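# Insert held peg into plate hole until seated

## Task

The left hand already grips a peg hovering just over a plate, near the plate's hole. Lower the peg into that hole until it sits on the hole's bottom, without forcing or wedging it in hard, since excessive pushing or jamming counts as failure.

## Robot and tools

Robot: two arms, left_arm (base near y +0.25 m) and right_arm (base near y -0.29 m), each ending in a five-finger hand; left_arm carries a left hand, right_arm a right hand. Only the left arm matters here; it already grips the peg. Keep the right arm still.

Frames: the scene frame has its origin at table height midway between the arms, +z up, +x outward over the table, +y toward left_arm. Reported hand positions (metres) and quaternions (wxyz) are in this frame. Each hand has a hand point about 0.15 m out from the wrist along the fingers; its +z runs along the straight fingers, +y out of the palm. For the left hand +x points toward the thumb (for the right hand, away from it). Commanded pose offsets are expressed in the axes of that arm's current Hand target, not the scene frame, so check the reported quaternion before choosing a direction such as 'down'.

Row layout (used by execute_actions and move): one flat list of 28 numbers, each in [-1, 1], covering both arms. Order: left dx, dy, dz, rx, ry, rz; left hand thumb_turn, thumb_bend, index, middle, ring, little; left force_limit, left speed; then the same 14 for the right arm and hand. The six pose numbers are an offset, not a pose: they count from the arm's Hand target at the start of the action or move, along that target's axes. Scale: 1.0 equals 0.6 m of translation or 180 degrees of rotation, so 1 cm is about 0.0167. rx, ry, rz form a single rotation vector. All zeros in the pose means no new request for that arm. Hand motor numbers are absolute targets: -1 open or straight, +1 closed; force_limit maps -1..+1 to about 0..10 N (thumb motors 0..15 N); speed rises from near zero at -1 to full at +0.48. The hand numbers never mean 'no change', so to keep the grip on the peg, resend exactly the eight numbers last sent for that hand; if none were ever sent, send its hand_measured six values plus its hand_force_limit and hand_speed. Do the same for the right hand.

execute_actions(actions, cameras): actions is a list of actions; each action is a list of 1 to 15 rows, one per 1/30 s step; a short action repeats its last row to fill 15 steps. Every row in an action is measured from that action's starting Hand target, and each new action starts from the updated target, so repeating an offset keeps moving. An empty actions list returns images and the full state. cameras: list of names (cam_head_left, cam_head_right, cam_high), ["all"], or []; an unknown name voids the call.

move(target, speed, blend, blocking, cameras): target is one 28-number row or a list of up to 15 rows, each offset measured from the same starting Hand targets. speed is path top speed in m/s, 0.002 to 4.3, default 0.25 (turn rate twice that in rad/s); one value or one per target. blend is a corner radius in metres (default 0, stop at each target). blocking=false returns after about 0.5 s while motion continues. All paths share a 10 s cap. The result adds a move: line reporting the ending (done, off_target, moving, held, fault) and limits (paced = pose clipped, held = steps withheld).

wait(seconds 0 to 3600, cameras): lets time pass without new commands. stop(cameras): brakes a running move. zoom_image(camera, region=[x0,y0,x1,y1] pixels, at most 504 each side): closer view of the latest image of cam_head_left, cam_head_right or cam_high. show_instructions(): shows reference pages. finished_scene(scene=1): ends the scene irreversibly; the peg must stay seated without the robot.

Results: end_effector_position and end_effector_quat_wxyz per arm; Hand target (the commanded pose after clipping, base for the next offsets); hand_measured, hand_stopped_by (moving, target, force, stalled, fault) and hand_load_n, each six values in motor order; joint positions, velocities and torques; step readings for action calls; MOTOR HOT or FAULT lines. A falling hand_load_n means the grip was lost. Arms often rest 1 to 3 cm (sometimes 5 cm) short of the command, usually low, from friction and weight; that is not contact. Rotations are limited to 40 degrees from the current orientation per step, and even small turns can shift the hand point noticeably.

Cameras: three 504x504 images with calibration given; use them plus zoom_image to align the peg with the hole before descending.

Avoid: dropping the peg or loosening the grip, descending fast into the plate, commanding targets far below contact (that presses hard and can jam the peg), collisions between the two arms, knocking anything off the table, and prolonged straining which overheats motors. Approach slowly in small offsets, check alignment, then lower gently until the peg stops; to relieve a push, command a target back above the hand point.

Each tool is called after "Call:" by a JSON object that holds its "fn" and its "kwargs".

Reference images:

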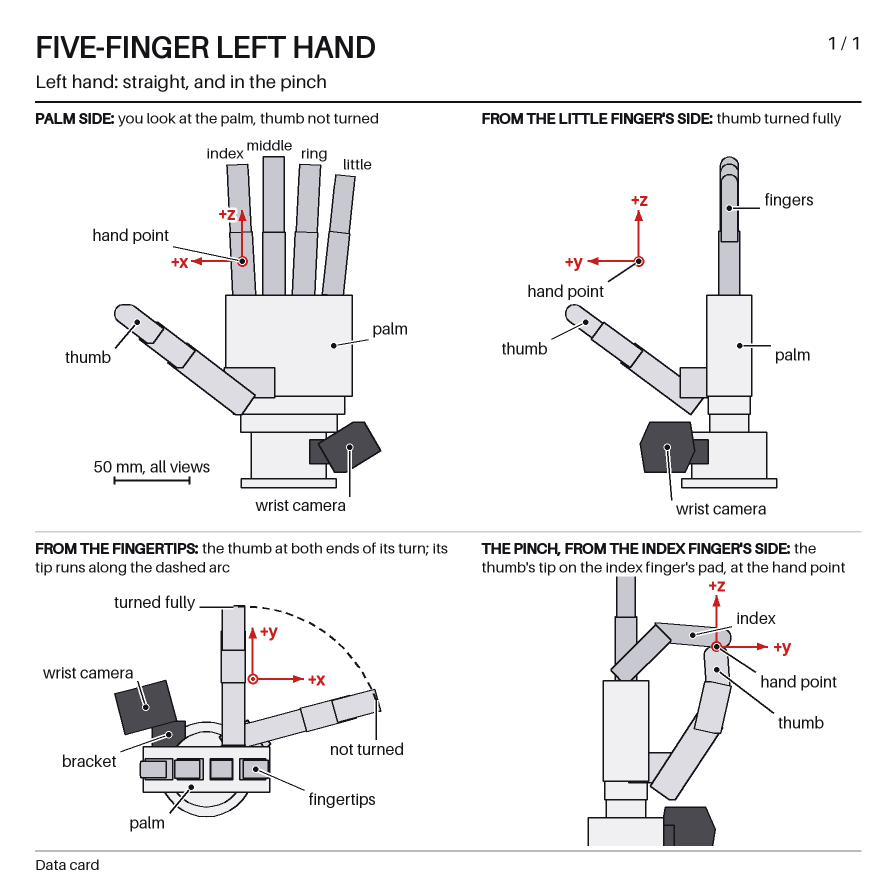

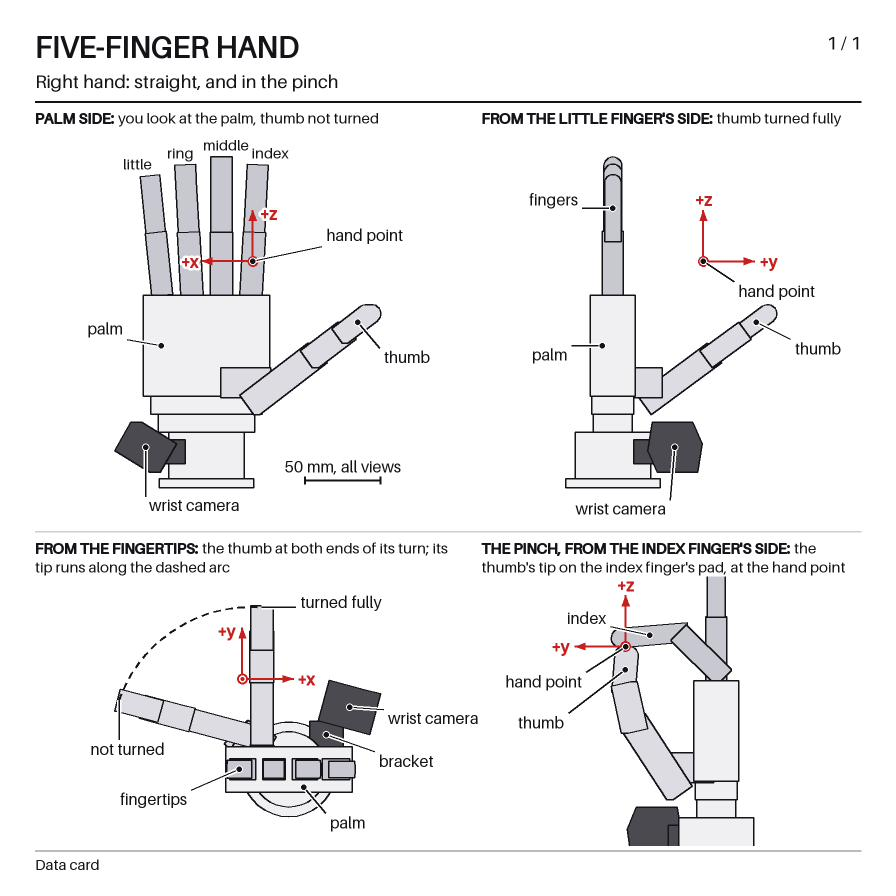

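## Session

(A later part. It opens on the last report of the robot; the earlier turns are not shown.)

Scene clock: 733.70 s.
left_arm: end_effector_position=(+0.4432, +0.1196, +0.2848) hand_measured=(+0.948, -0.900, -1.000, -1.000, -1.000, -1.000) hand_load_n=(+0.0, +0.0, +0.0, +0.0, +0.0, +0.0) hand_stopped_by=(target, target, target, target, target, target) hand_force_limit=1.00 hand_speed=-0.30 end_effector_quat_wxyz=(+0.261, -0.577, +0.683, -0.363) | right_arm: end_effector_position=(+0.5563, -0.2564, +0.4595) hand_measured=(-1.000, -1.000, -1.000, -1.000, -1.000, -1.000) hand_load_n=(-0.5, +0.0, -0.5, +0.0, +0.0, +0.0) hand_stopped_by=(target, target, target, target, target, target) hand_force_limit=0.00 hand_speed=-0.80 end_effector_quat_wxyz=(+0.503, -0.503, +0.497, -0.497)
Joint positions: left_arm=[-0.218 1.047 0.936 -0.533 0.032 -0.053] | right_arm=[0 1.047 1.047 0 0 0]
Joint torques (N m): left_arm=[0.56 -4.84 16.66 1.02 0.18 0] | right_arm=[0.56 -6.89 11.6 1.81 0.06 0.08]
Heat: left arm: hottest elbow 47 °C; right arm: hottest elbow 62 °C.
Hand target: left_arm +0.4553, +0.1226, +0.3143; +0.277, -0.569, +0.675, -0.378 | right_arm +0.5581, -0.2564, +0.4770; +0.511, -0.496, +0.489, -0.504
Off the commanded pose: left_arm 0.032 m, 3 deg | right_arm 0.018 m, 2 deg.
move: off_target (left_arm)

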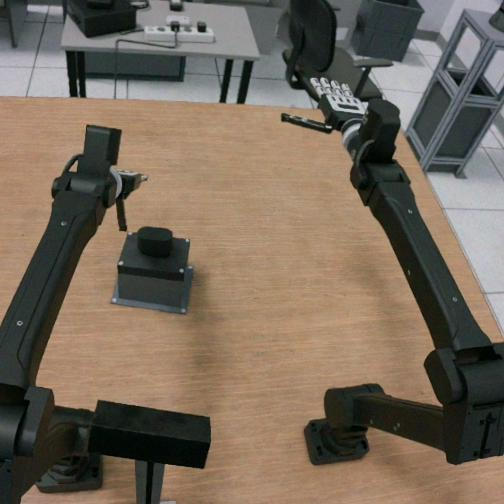

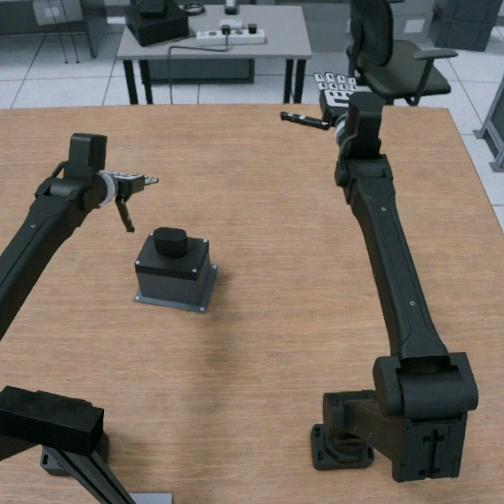

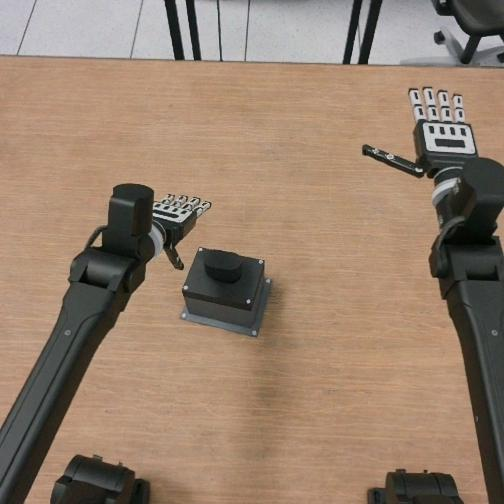

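Call:
{"fn": "move", "kwargs": {"target": [[0.08248,0.08928,0.0823,0,0,0,0.948,-0.7,-0.55,-0.55,1,1,1.0,-0.3,0,0,0,0,0,0,-1,-1,-1,-1,-1,-1,0,-0.8],[0.07753,0.1618,0.13138,0,0,0,0.948,-0.7,-0.55,-0.55,1,1,1.0,-0.3,0,0,0,0,0,0,-1,-1,-1,-1,-1,-1,0,-0.8],[0.09242,0.1886,0.15365,0,0,0,0.948,-0.7,-0.55,-0.55,1,1,1.0,-0.3,0,0,0,0,0,0,-1,-1,-1,-1,-1,-1,0,-0.8]], "speed": [0.12,0.06,0.03], "cameras": ["all"]}}

Call:
{"fn": "zoom_image", "kwargs": {"camera": "cam_head_right", "region": [140, 210, 200, 270]}}

Scene clock: 760.37 s.
left_arm: end_effector_position=(+0.4558, +0.0653, +0.1745) hand_measured=(+0.948, -0.700, -0.550, -0.550, +1.000, +1.000) hand_load_n=(+0.0, +0.0, +0.0, +0.0, +0.5, +0.0) hand_stopped_by=(target, target, target, target, target, target) hand_force_limit=1.00 hand_speed=-0.30 end_effector_quat_wxyz=(+0.280, -0.571, +0.676, -0.373) | right_arm: end_effector_position=(+0.5563, -0.2564, +0.4595) hand_measured=(-1.000, -1.000, -1.000, -1.000, -1.000, -1.000) hand_load_n=(+0.0, +0.0, +0.0, +0.0, +0.0, +0.0) hand_stopped_by=(target, target, target, target, target, target) hand_force_limit=0.00 hand_speed=-0.80 end_effector_quat_wxyz=(+0.503, -0.503, +0.497, -0.497)
Joint positions: left_arm=[-0.373 1.207 0.73 -0.129 -0.11 -0.134] | right_arm=[0 1.047 1.047 0 0 0]
Joint torques (N m): left_arm=[-1.79 -5.07 10.44 2.1 -0.15 -0.18] | right_arm=[0.67 -6.77 11.63 1.81 0.06 0.08]
Heat: left arm: hottest elbow 50 °C; right arm: hottest elbow 63 °C.
Hand target: left_arm +0.4552, +0.0577, +0.1722; +0.277, -0.569, +0.675, -0.378 | right_arm +0.5581, -0.2564, +0.4770; +0.511, -0.496, +0.489, -0.504
Off the commanded pose: left_arm 0.008 m, 1 deg | right_arm 0.018 m, 2 deg.
move: done

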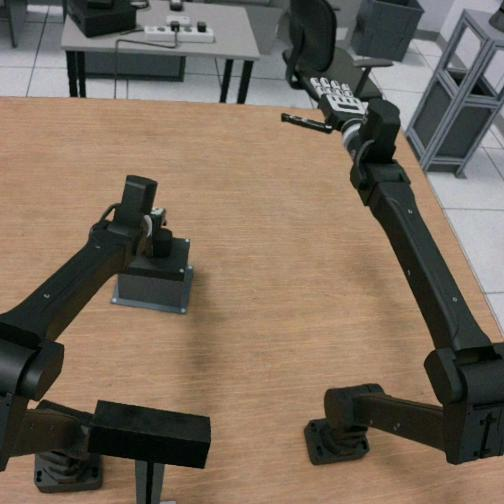

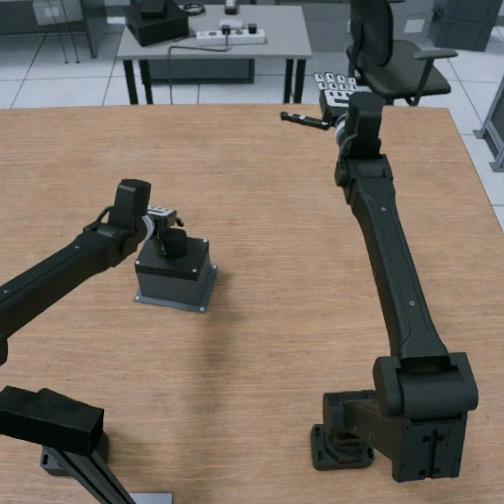

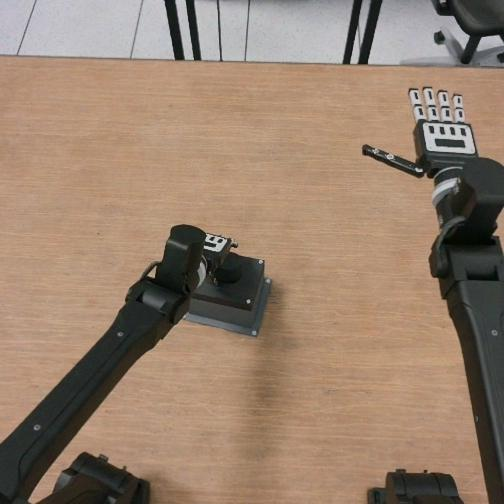

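Scaled by 8.400.

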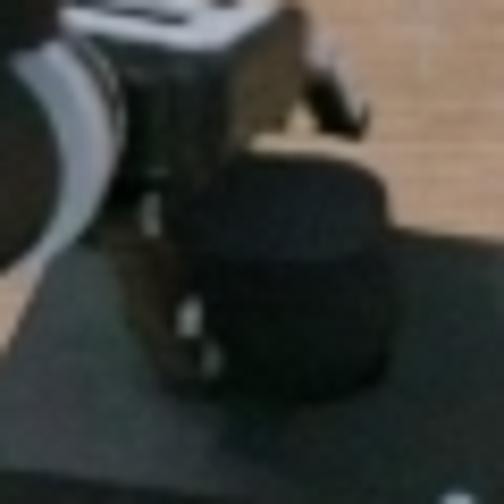

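Call:
{"fn": "move", "kwargs": {"target": [[0.00978,-0.00067,0.00195,0,0,0,0.948,-0.7,-0.55,-0.55,1,1,1.0,-0.3,0,0,0,0,0,0,-1,-1,-1,-1,-1,-1,0,-0.8],[0.00978,-0.00067,0.00195,0,0,0,0.948,-0.39,-0.28,-0.28,1,1,1.0,-0.6,0,0,0,0,0,0,-1,-1,-1,-1,-1,-1,0,-0.8]], "speed": [0.03,0.03]}}

Call:
{"fn": "move", "kwargs": {"target": [[0,0,0,0,0,0,0.948,-0.3,-0.21,-0.21,1,1,-0.7,-0.96,0,0,0,0,0,0,-1,-1,-1,-1,-1,-1,0,-0.8]], "cameras": ["all"]}}

Call:
{"fn": "zoom_image", "kwargs": {"camera": "cam_head_right", "region": [150, 225, 192, 267]}}

Call:
{"fn": "zoom_image", "kwargs": {"camera": "cam_high", "region": [203, 250, 245, 292]}}

Scene clock: 764.40 s.
left_arm: end_effector_position=(+0.4538, +0.0595, +0.1720) hand_measured=(+0.948, -0.396, -0.280, -0.280, +1.000, +1.000) hand_load_n=(+0.0, +6.5, +3.0, +0.0, +0.0, +0.0) hand_stopped_by=(target, target, target, target, target, target) hand_force_limit=1.00 hand_speed=-0.60 end_effector_quat_wxyz=(+0.278, -0.571, +0.677, -0.371) | right_arm: end_effector_position=(+0.5563, -0.2564, +0.4595) hand_measured=(-1.000, -1.000, -1.000, -1.000, -1.000, -1.000) hand_load_n=(+0.0, +0.0, +0.0, +0.0, -0.5, +0.0) hand_stopped_by=(target, target, target, target, target, target) hand_force_limit=0.00 hand_speed=-0.80 end_effector_quat_wxyz=(+0.503, -0.503, +0.497, -0.497)
Joint positions: left_arm=[-0.39 1.212 0.73 -0.128 -0.124 -0.144] | right_arm=[0 1.047 1.047 0 0 0]
Joint torques (N m): left_arm=[-1.61 -5.07 10.88 2.13 -0.16 -0.2] | right_arm=[0.62 -6.77 11.6 1.78 0.06 0.07]
Heat: left arm: hottest elbow 49 °C; right arm: hottest elbow 63 °C.
Hand target: left_arm +0.4552, +0.0518, +0.1723; +0.277, -0.569, +0.675, -0.378 | right_arm +0.5581, -0.2564, +0.4770; +0.511, -0.496, +0.489, -0.504
Off the commanded pose: left_arm 0.008 m, 1 deg | right_arm 0.018 m, 2 deg.
move: done

Scene clock: 764.90 s.
left_arm: end_effector_position=(+0.4538, +0.0595, +0.1720) hand_measured=(+0.948, -0.396, -0.280, -0.254, +1.000, +1.000) hand_load_n=(+0.0, +7.0, +1.5, +1.5, +0.0, +0.0) hand_stopped_by=(target, force, force, force, target, target) hand_force_limit=-0.70 hand_speed=-0.96 end_effector_quat_wxyz=(+0.278, -0.571, +0.677, -0.371) | right_arm: end_effector_position=(+0.5563, -0.2564, +0.4595) hand_measured=(-1.000, -1.000, -1.000, -1.000, -1.000, -1.000) hand_load_n=(-0.5, +0.0, +0.0, +0.0, +0.0, -0.5) hand_stopped_by=(target, target, target, target, target, target) hand_force_limit=0.00 hand_speed=-0.80 end_effector_quat_wxyz=(+0.503, -0.503, +0.497, -0.497)
Joint positions: left_arm=[-0.39 1.212 0.73 -0.128 -0.124 -0.144] | right_arm=[0 1.047 1.047 0 0 0]
Joint torques (N m): left_arm=[-1.61 -5.01 10.91 2.11 -0.15 -0.2] | right_arm=[0.62 -6.71 11.64 1.8 0.04 0.07]
Heat: left arm: hottest elbow 49 °C; right arm: hottest elbow 63 °C.
Hand target: left_arm +0.4552, +0.0518, +0.1723; +0.277, -0.569, +0.675, -0.378 | right_arm +0.5581, -0.2564, +0.4770; +0.511, -0.496, +0.489, -0.504
Off the commanded pose: left_arm 0.008 m, 1 deg | right_arm 0.018 m, 2 deg.
move: done

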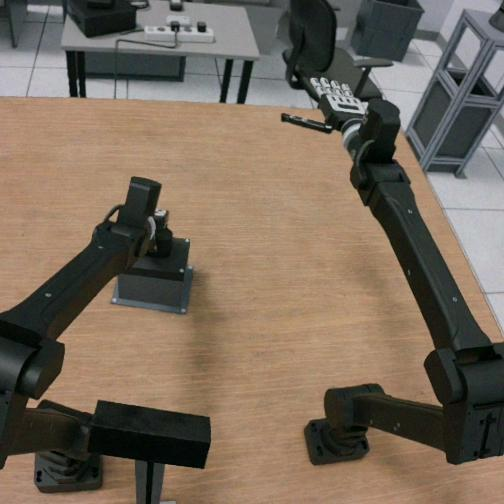

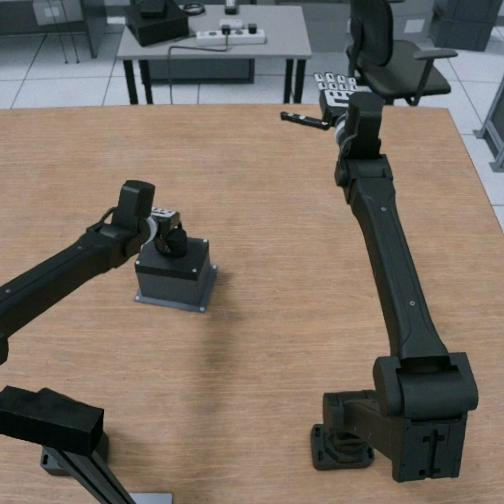

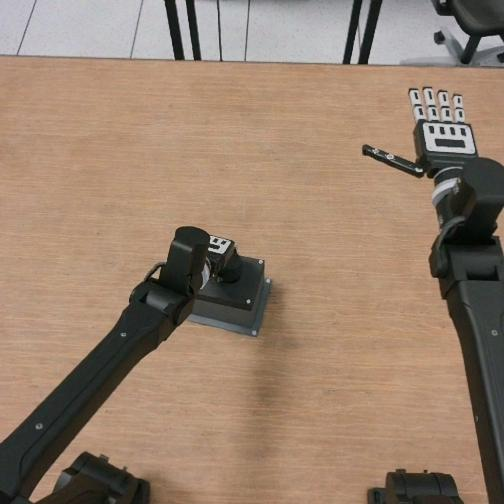

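Scaled by 12.000.

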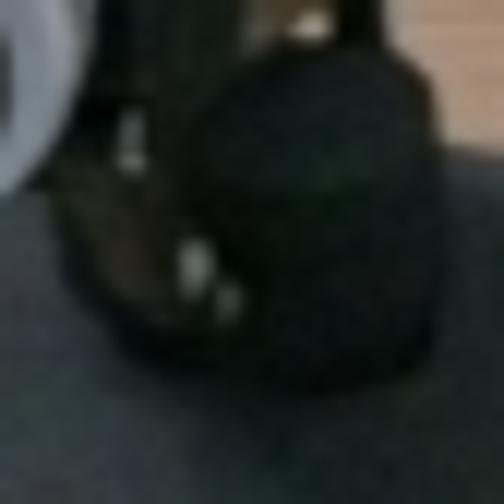

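Scaled by 12.000.

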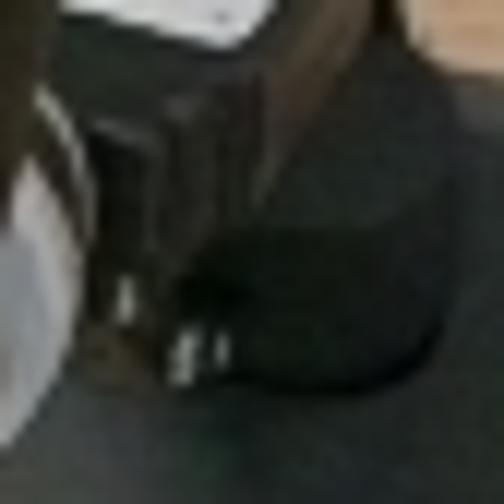

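Call:
{"fn": "move", "kwargs": {"target": [[0,0,0,0,0,0,0.948,-0.33,-0.242,-0.236,1,1,1.0,-0.94,0,0,0,0,0,0,-1,-1,-1,-1,-1,-1,0,-0.8]], "cameras": ["all"]}}

Call:
{"fn": "zoom_image", "kwargs": {"camera": "cam_head_right", "region": [150, 225, 192, 267]}}

Call:
{"fn": "zoom_image", "kwargs": {"camera": "cam_high", "region": [203, 250, 245, 292]}}

Scene clock: 775.70 s.
left_arm: end_effector_position=(+0.4537, +0.0589, +0.1722) hand_measured=(+0.948, -0.388, -0.244, -0.236, +1.000, +1.000) hand_load_n=(+0.5, +14.5, +6.0, +1.5, +0.0, +0.0) hand_stopped_by=(target, force, target, target, target, target) hand_force_limit=1.00 hand_speed=-0.94 end_effector_quat_wxyz=(+0.278, -0.572, +0.676, -0.372) | right_arm: end_effector_position=(+0.5563, -0.2564, +0.4595) hand_measured=(-1.000, -1.000, -1.000, -1.000, -1.000, -1.000) hand_load_n=(-0.5, +0.0, +0.0, +0.0, +0.0, +0.0) hand_stopped_by=(target, target, target, target, target, target) hand_force_limit=0.00 hand_speed=-0.80 end_effector_quat_wxyz=(+0.503, -0.503, +0.497, -0.497)
Joint positions: left_arm=[-0.391 1.212 0.73 -0.128 -0.124 -0.148] | right_arm=[0 1.047 1.047 0 0 0]
Joint torques (N m): left_arm=[-1.49 -5.01 10.92 2.1 -0.16 -0.16] | right_arm=[0.56 -6.77 11.63 1.83 0.06 0.07]
Heat: left arm: hottest elbow 49 °C; right arm: hottest elbow 63 °C.
Hand target: left_arm +0.4552, +0.0518, +0.1723; +0.277, -0.569, +0.675, -0.378 | right_arm +0.5581, -0.2564, +0.4770; +0.511, -0.496, +0.489, -0.504
Off the commanded pose: left_arm 0.007 m, 1 deg | right_arm 0.018 m, 2 deg.
move: done

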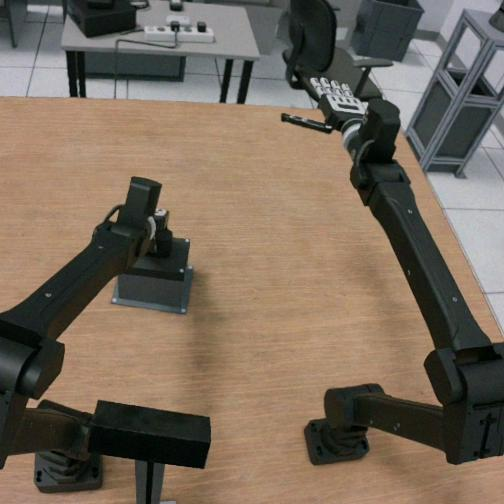

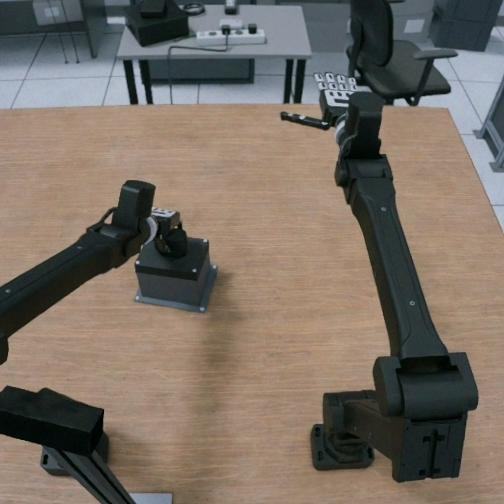

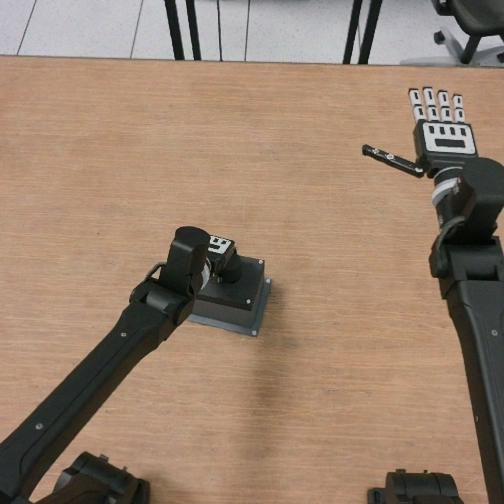

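Scaled by 12.000.

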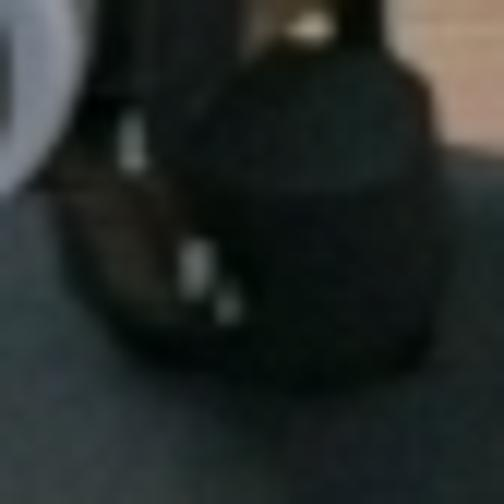

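Scaled by 12.000.

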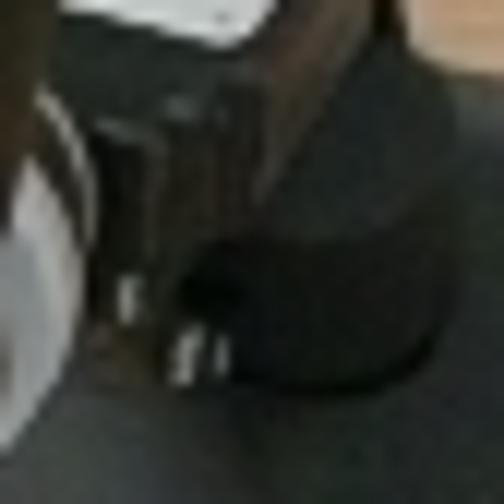

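Call:
{"fn": "move", "kwargs": {"target": [[0,0,0,0,0,0,0.948,-0.33,-0.242,-0.222,1,1,1.0,-0.94,0,0,0,0,0,0,-1,-1,-1,-1,-1,-1,0,-0.8],[0.00168,-0.09375,-0.0398,0,0,0,0.948,-0.33,-0.242,-0.222,1,1,1.0,-0.94,0,0,0,0,0,0,-1,-1,-1,-1,-1,-1,0,-0.8]], "speed": [0.03,0.05], "cameras": ["all"]}}

Call:
{"fn": "zoom_image", "kwargs": {"camera": "cam_head_right", "region": [145, 210, 201, 266]}}

Call:
{"fn": "zoom_image", "kwargs": {"camera": "cam_high", "region": [195, 240, 251, 296]}}

Call:
{"fn": "zoom_image", "kwargs": {"camera": "cam_head_left", "region": [125, 210, 181, 266]}}

Scene clock: 781.37 s.
left_arm: end_effector_position=(+0.4494, +0.0599, +0.1935) hand_measured=(+0.948, -0.386, -0.244, -0.224, +1.000, +1.000) hand_load_n=(+1.0, +7.0, +1.0, +7.0, +0.0, +0.0) hand_stopped_by=(target, force, target, target, target, target) hand_force_limit=1.00 hand_speed=-0.94 end_effector_quat_wxyz=(+0.265, -0.579, +0.687, -0.350) | right_arm: end_effector_position=(+0.5563, -0.2564, +0.4595) hand_measured=(-1.000, -1.000, -1.000, -1.000, -1.000, -1.000) hand_load_n=(+0.0, +0.0, +0.0, +0.0, +0.0, +0.0) hand_stopped_by=(target, target, target, target, target, target) hand_force_limit=0.00 hand_speed=-0.80 end_effector_quat_wxyz=(+0.503, -0.503, +0.497, -0.497)
Joint positions: left_arm=[-0.391 1.191 0.804 -0.281 -0.121 -0.148] | right_arm=[0 1.047 1.047 0 0 0]
Joint torques (N m): left_arm=[-0.5 -6.77 16.64 0.96 0.13 -0.08] | right_arm=[0.67 -6.77 11.6 1.78 0.06 0.08]
Heat: left arm: hottest elbow 49 °C; right arm: hottest elbow 63 °C.
Hand target: left_arm +0.4673, +0.0518, +0.2321; +0.277, -0.569, +0.675, -0.378 | right_arm +0.5581, -0.2564, +0.4770; +0.511, -0.496, +0.489, -0.504
Off the commanded pose: left_arm 0.043 m, 4 deg | right_arm 0.018 m, 2 deg.
move: off_target (left_arm)

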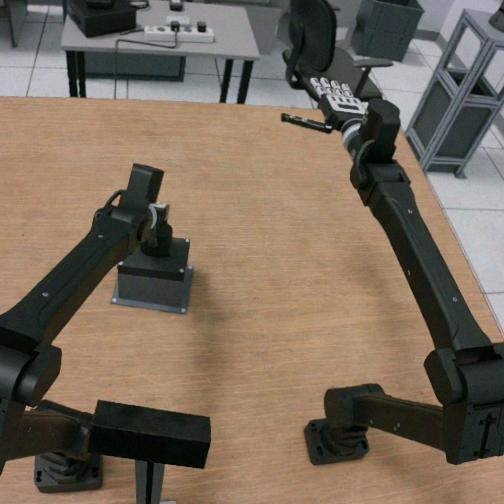

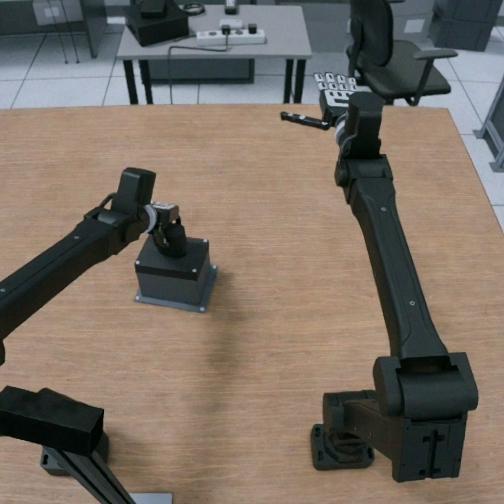

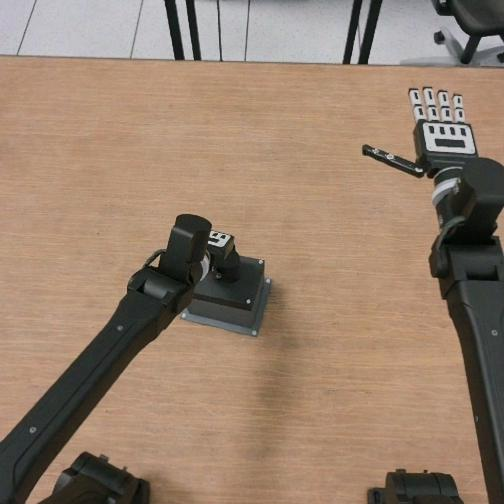

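Scaled by 9.000.

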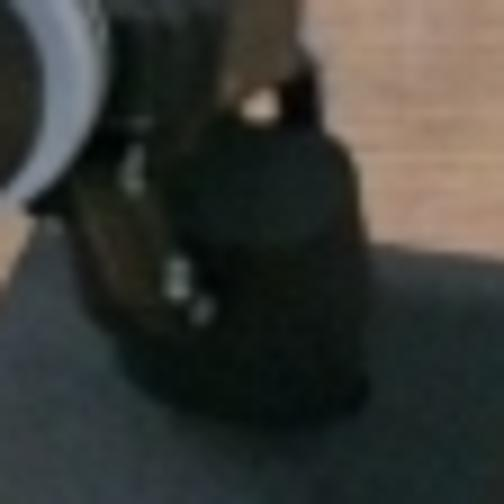

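Scaled by 9.000.

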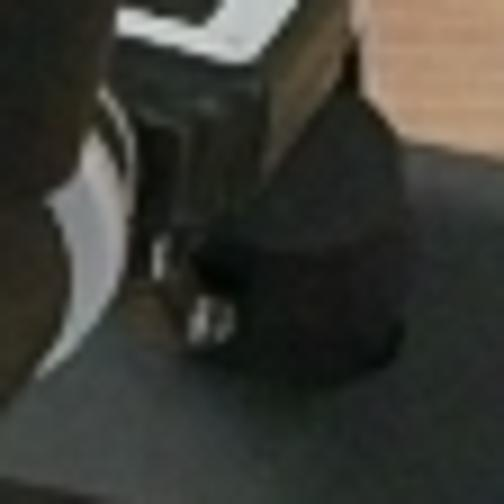

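Scaled by 9.000.

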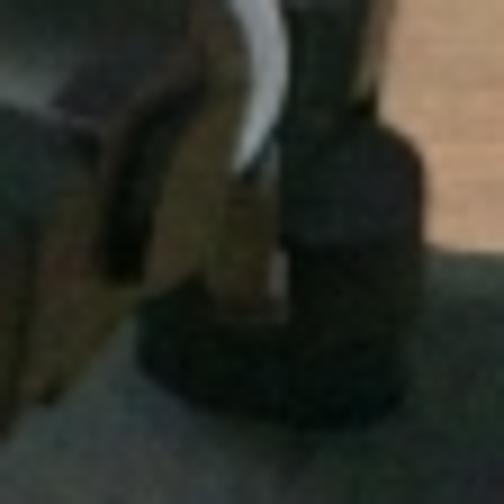

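Call:
{"fn": "move", "kwargs": {"target": [[0.0026,-0.0404,-0.029,0,0,0,0.948,-0.33,-0.242,-0.222,1,1,1.0,-0.94,0,0,0,0,0,0,-1,-1,-1,-1,-1,-1,0,-0.8]], "speed": [0.05], "cameras": ["all"]}}

Call:
{"fn": "zoom_image", "kwargs": {"camera": "cam_head_right", "region": [145, 210, 201, 266]}}

Call:
{"fn": "zoom_image", "kwargs": {"camera": "cam_high", "region": [195, 240, 251, 296]}}

Call:
{"fn": "zoom_image", "kwargs": {"camera": "cam_head_left", "region": [125, 210, 181, 266]}}

Scene clock: 786.57 s.
left_arm: end_effector_position=(+0.4482, +0.0602, +0.2207) hand_measured=(+0.948, -0.386, -0.244, -0.224, +1.000, +1.000) hand_load_n=(+1.0, +7.0, +0.5, +7.0, +0.0, +0.5) hand_stopped_by=(target, force, target, target, target, target) hand_force_limit=1.00 hand_speed=-0.94 end_effector_quat_wxyz=(+0.263, -0.579, +0.689, -0.348) | right_arm: end_effector_position=(+0.5563, -0.2564, +0.4595) hand_measured=(-1.000, -1.000, -1.000, -1.000, -1.000, -1.000) hand_load_n=(-0.5, +0.0, +0.0, +0.0, +0.0, +0.0) hand_stopped_by=(target, target, target, target, target, target) hand_force_limit=0.00 hand_speed=-0.80 end_effector_quat_wxyz=(+0.503, -0.503, +0.497, -0.497)
Joint positions: left_arm=[-0.391 1.162 0.862 -0.374 -0.12 -0.148] | right_arm=[0 1.047 1.047 0 0 0]
Joint torques (N m): left_arm=[-0.5 -6.53 17.26 1.18 0.08 -0.09] | right_arm=[0.67 -6.83 11.63 1.8 0.06 0.07]
Heat: left arm: hottest elbow 49 °C; right arm: hottest elbow 63 °C.
Hand target: left_arm +0.4665, +0.0520, +0.2620; +0.277, -0.569, +0.675, -0.378 | right_arm +0.5581, -0.2564, +0.4770; +0.511, -0.496, +0.489, -0.504
Off the commanded pose: left_arm 0.046 m, 4 deg | right_arm 0.018 m, 2 deg.
move: off_target (left_arm)

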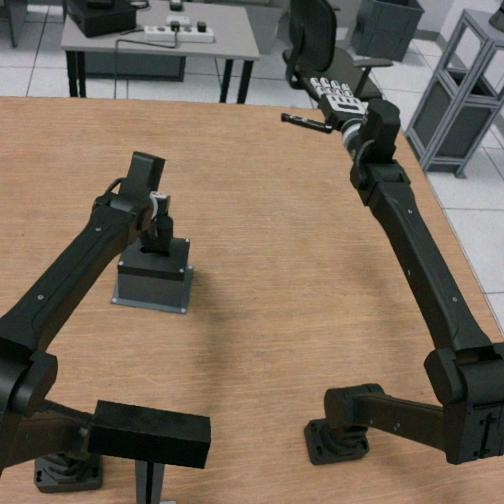

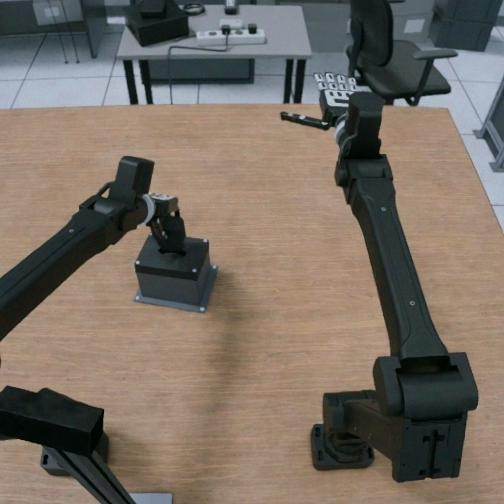

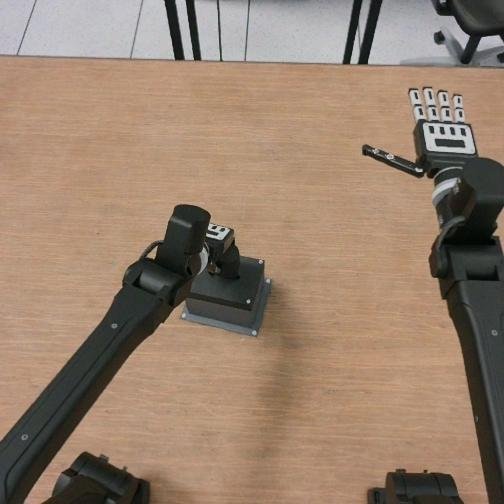

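Scaled by 9.000.

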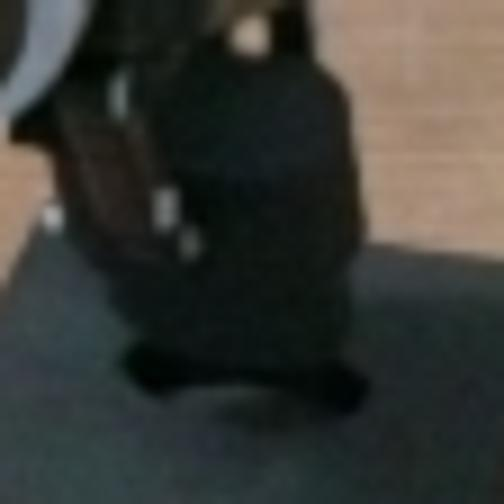

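Scaled by 9.000.

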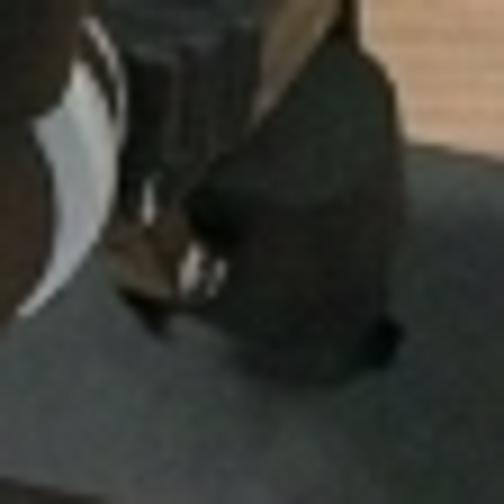

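Scaled by 9.000.

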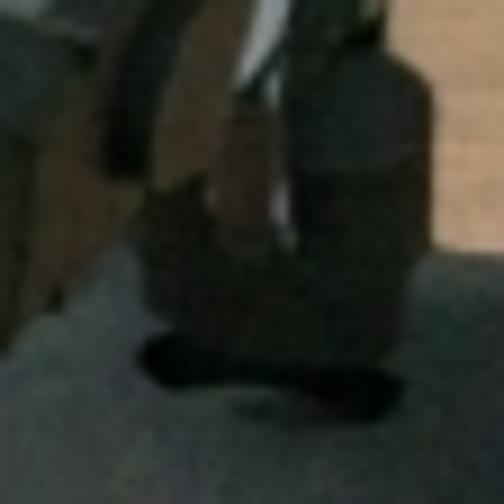

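Call:
{"fn": "move", "kwargs": {"target": [[0,0,0,0,0,0,0.948,-0.32,-0.228,-0.222,1,1,1.0,-0.94,0,0,0,0,0,0,-1,-1,-1,-1,-1,-1,0,-0.8],[-0.12,-0.073,-0.078,0,0,0,0.948,-0.32,-0.228,-0.222,1,1,1.0,-0.94,0,0,0,0,0,0,-1,-1,-1,-1,-1,-1,0,-0.8]], "speed": [0.05,0.08], "cameras": ["all"]}}

Call:
{"fn": "zoom_image", "kwargs": {"camera": "cam_head_right", "region": [145, 225, 201, 281]}}

Call:
{"fn": "zoom_image", "kwargs": {"camera": "cam_high", "region": [195, 246, 251, 302]}}

Call:
{"fn": "zoom_image", "kwargs": {"camera": "cam_head_left", "region": [125, 225, 181, 281]}}

Scene clock: 794.00 s.
left_arm: end_effector_position=(+0.4510, +0.1263, +0.2779) hand_measured=(+0.948, -0.362, -0.230, -0.224, +1.000, +1.000) hand_load_n=(+0.0, +14.0, +8.0, +9.5, +0.0, +0.0) hand_stopped_by=(target, force, target, target, target, target) hand_force_limit=1.00 hand_speed=-0.94 end_effector_quat_wxyz=(+0.254, -0.581, +0.688, -0.353) | right_arm: end_effector_position=(+0.5563, -0.2564, +0.4595) hand_measured=(-1.000, -1.000, -1.000, -1.000, -1.000, -1.000) hand_load_n=(-0.5, +0.0, +0.0, +0.0, +0.0, +0.0) hand_stopped_by=(target, target, target, target, target, target) hand_force_limit=0.00 hand_speed=-0.80 end_effector_quat_wxyz=(+0.503, -0.503, +0.497, -0.497)
Joint positions: left_arm=[-0.194 1.083 0.956 -0.546 0.051 -0.037] | right_arm=[0 1.047 1.047 0 0 0]
Joint torques (N m): left_arm=[0.5 -5.83 17.88 1.2 0.22 -0.02] | right_arm=[0.62 -6.77 11.6 1.77 0.06 0.07]
Heat: left arm: hottest elbow 48 °C; right arm: hottest elbow 63 °C.
Hand target: left_arm +0.4676, +0.1287, +0.3203; +0.277, -0.569, +0.675, -0.378 | right_arm +0.5581, -0.2564, +0.4770; +0.511, -0.496, +0.489, -0.504
Off the commanded pose: left_arm 0.046 m, 4 deg | right_arm 0.018 m, 2 deg.
move: off_target (left_arm)

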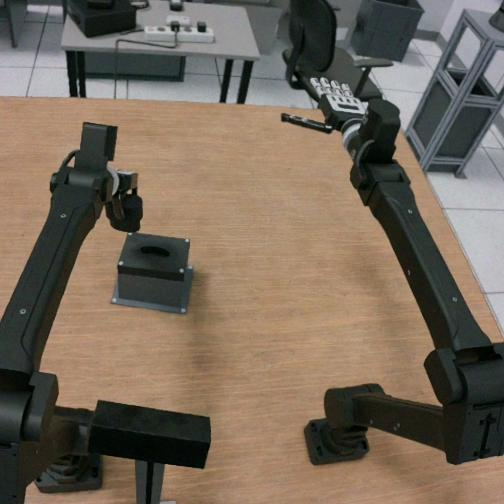

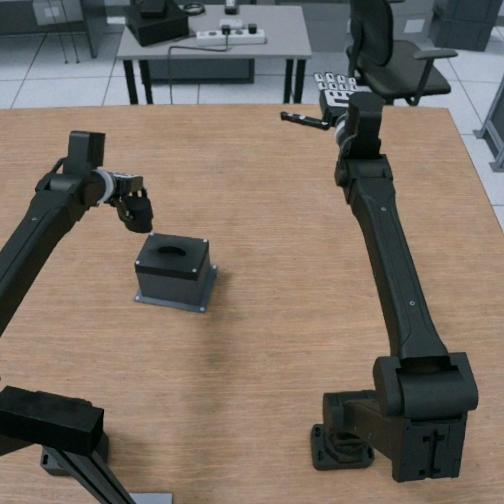

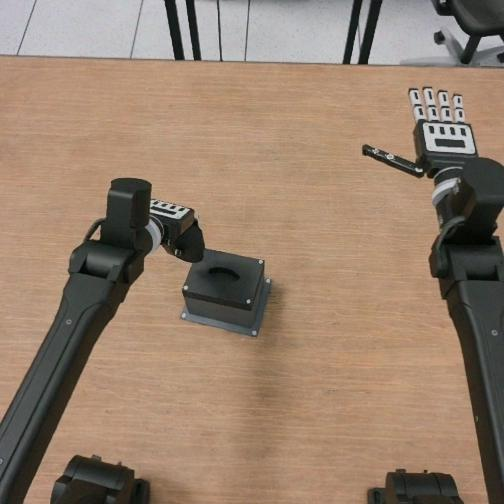

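Scaled by 9.000.

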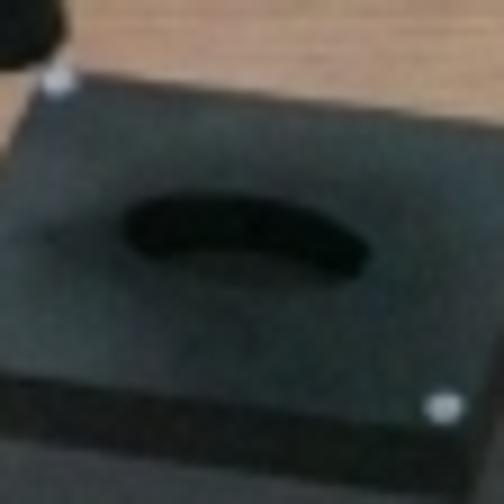

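Scaled by 9.000.

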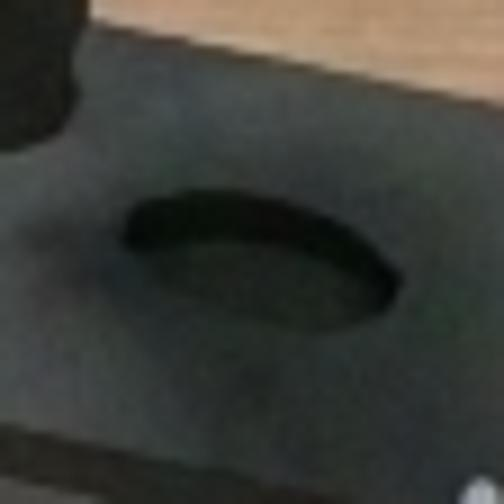

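Scaled by 9.000.

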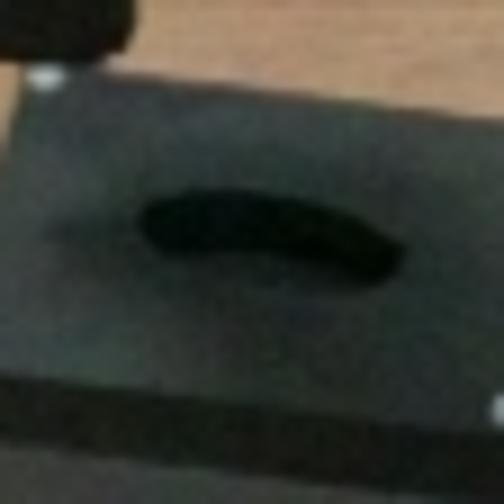

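Call:
{"fn": "zoom_image", "kwargs": {"camera": "cam_head_right", "region": [105, 170, 165, 240]}}

Call:
{"fn": "zoom_image", "kwargs": {"camera": "cam_head_left", "region": [95, 170, 155, 240]}}

Call:
{"fn": "zoom_image", "kwargs": {"camera": "cam_high", "region": [150, 200, 220, 270]}}

Scaled by 7.200.

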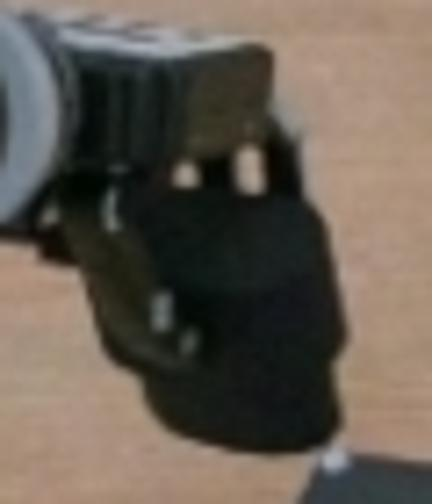

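Scaled by 7.200.

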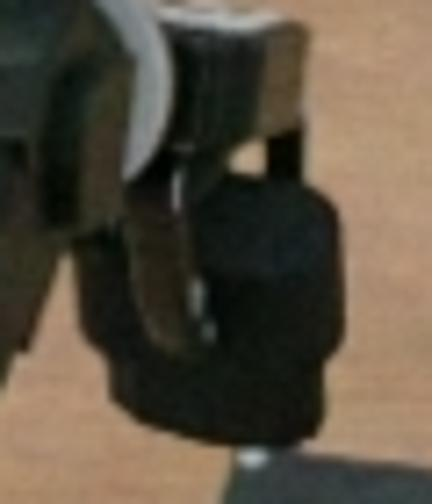

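Scaled by 7.200.

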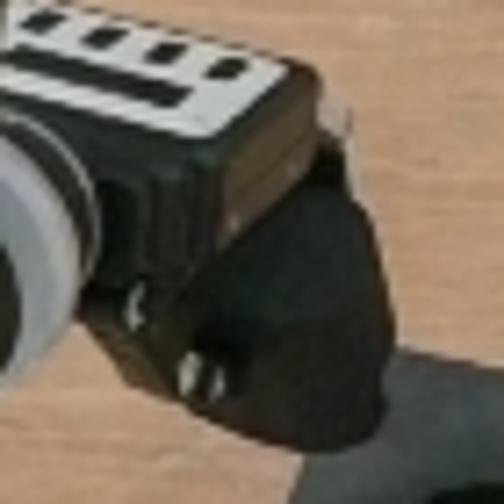

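Call:
{"fn": "zoom_image", "kwargs": {"camera": "cam_head_left", "region": [104, 190, 146, 236]}}

Call:
{"fn": "zoom_image", "kwargs": {"camera": "cam_high", "region": [170, 222, 212, 268]}}

Call:
{"fn": "zoom_image", "kwargs": {"camera": "cam_head_right", "region": [115, 190, 157, 236]}}

Scaled by 10.957.

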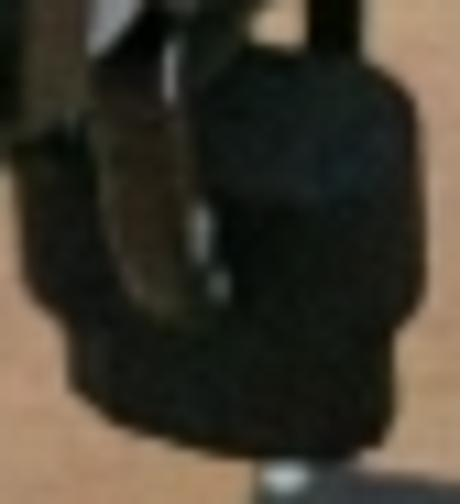

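Scaled by 10.957.

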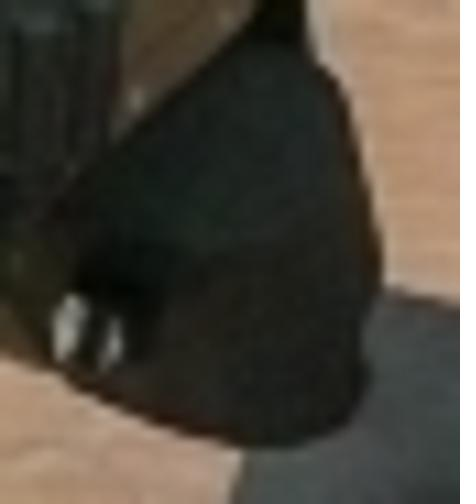

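Scaled by 10.957.

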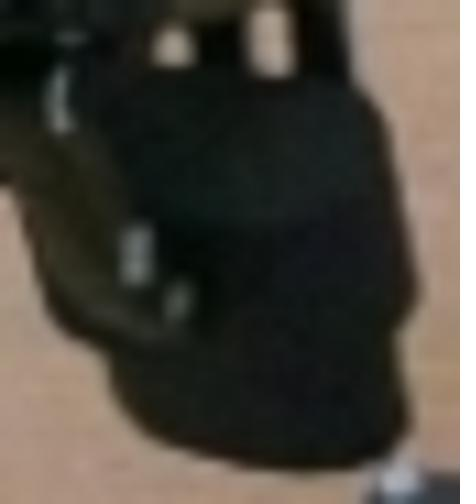

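Call:
{"fn": "move", "kwargs": {"target": [[0.1117,0.08927,0.05852,0.036,0,0,0.948,-0.32,-0.228,-0.222,1,1,1.0,-0.94,0,0,0,0,0,0,-1,-1,-1,-1,-1,-1,0,-0.8],[0.11305,0.15767,0.10628,0.036,0,0,0.948,-0.32,-0.228,-0.222,1,1,1.0,-0.94,0,0,0,0,0,0,-1,-1,-1,-1,-1,-1,0,-0.8]], "speed": [0.1,0.05], "cameras": ["all"]}}

Call:
{"fn": "zoom_image", "kwargs": {"camera": "cam_head_right", "region": [145, 210, 201, 266]}}

Call:
{"fn": "zoom_image", "kwargs": {"camera": "cam_high", "region": [195, 240, 251, 296]}}

Call:
{"fn": "zoom_image", "kwargs": {"camera": "cam_head_left", "region": [125, 210, 181, 266]}}

Scene clock: 850.20 s.
left_arm: end_effector_position=(+0.4484, +0.0659, +0.1999) hand_measured=(+0.948, -0.362, -0.230, -0.224, +1.000, +1.000) hand_load_n=(+0.0, +14.5, +8.0, +8.5, +0.0, +0.0) hand_stopped_by=(target, force, target, target, target, target) hand_force_limit=1.00 hand_speed=-0.94 end_effector_quat_wxyz=(+0.306, -0.558, +0.660, -0.398) | right_arm: end_effector_position=(+0.5563, -0.2564, +0.4595) hand_measured=(-1.000, -1.000, -1.000, -1.000, -1.000, -1.000) hand_load_n=(+0.0, +0.0, +0.0, +0.0, +0.0, +0.0) hand_stopped_by=(target, target, target, target, target, target) hand_force_limit=0.00 hand_speed=-0.80 end_effector_quat_wxyz=(+0.503, -0.503, +0.497, -0.497)
Joint positions: left_arm=[-0.391 1.124 0.696 -0.095 -0.142 -0.128] | right_arm=[0 1.047 1.047 0 0 0]
Joint torques (N m): left_arm=[-1.55 -4.89 11.74 2.52 -0.16 -0.23] | right_arm=[0.62 -6.65 11.63 1.78 0.06 0.07]
Heat: left arm: hottest elbow 51 °C; right arm: hottest elbow 64 °C.
Hand target: left_arm +0.4526, +0.0562, +0.2103; +0.309, -0.553, +0.653, -0.415 | right_arm +0.5581, -0.2564, +0.4770; +0.511, -0.496, +0.489, -0.504
Off the commanded pose: left_arm 0.015 m, 2 deg | right_arm 0.018 m, 2 deg.
move: off_target (left_arm)

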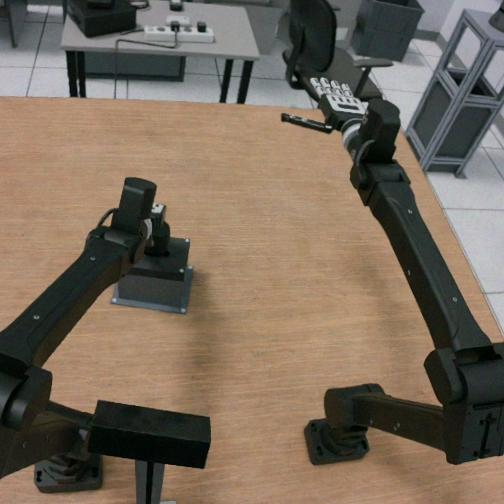

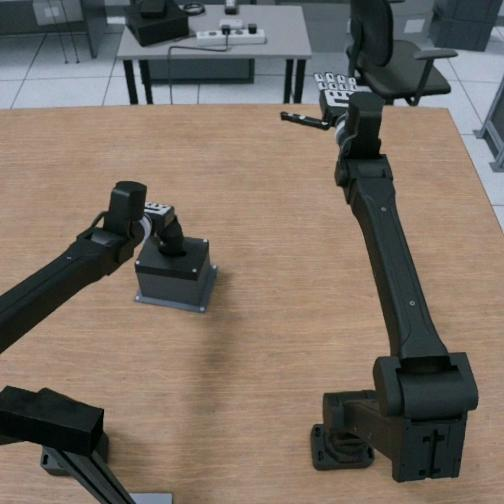

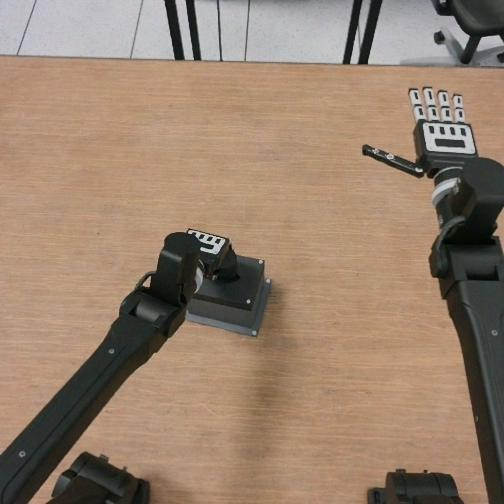

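Scaled by 9.000.

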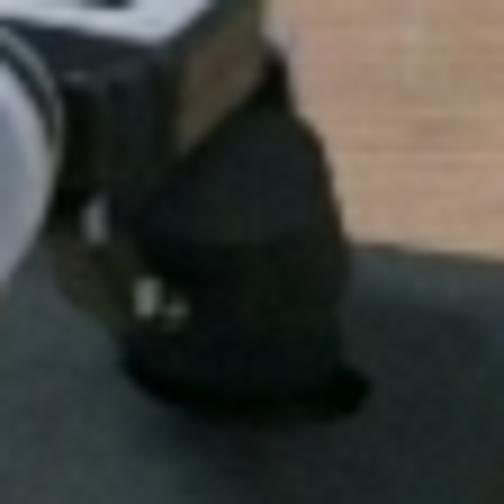

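Scaled by 9.000.

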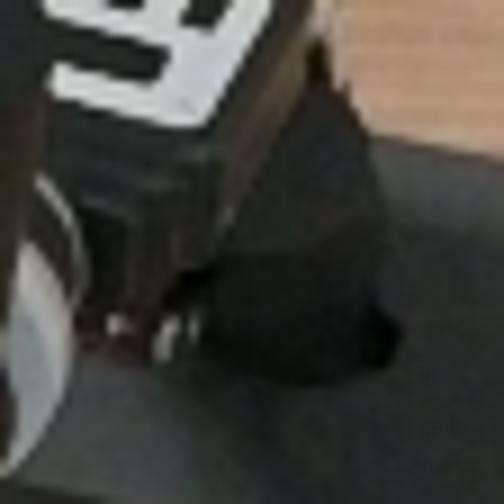

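Scaled by 9.000.

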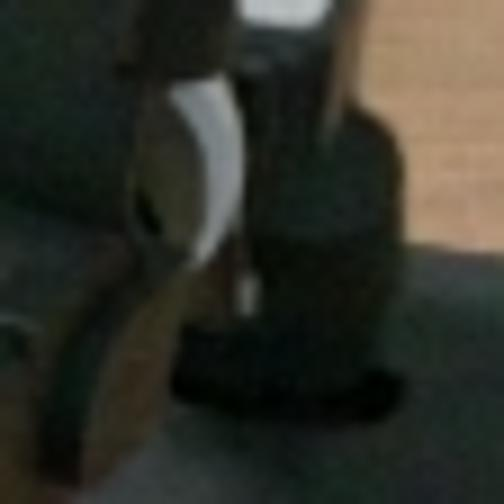

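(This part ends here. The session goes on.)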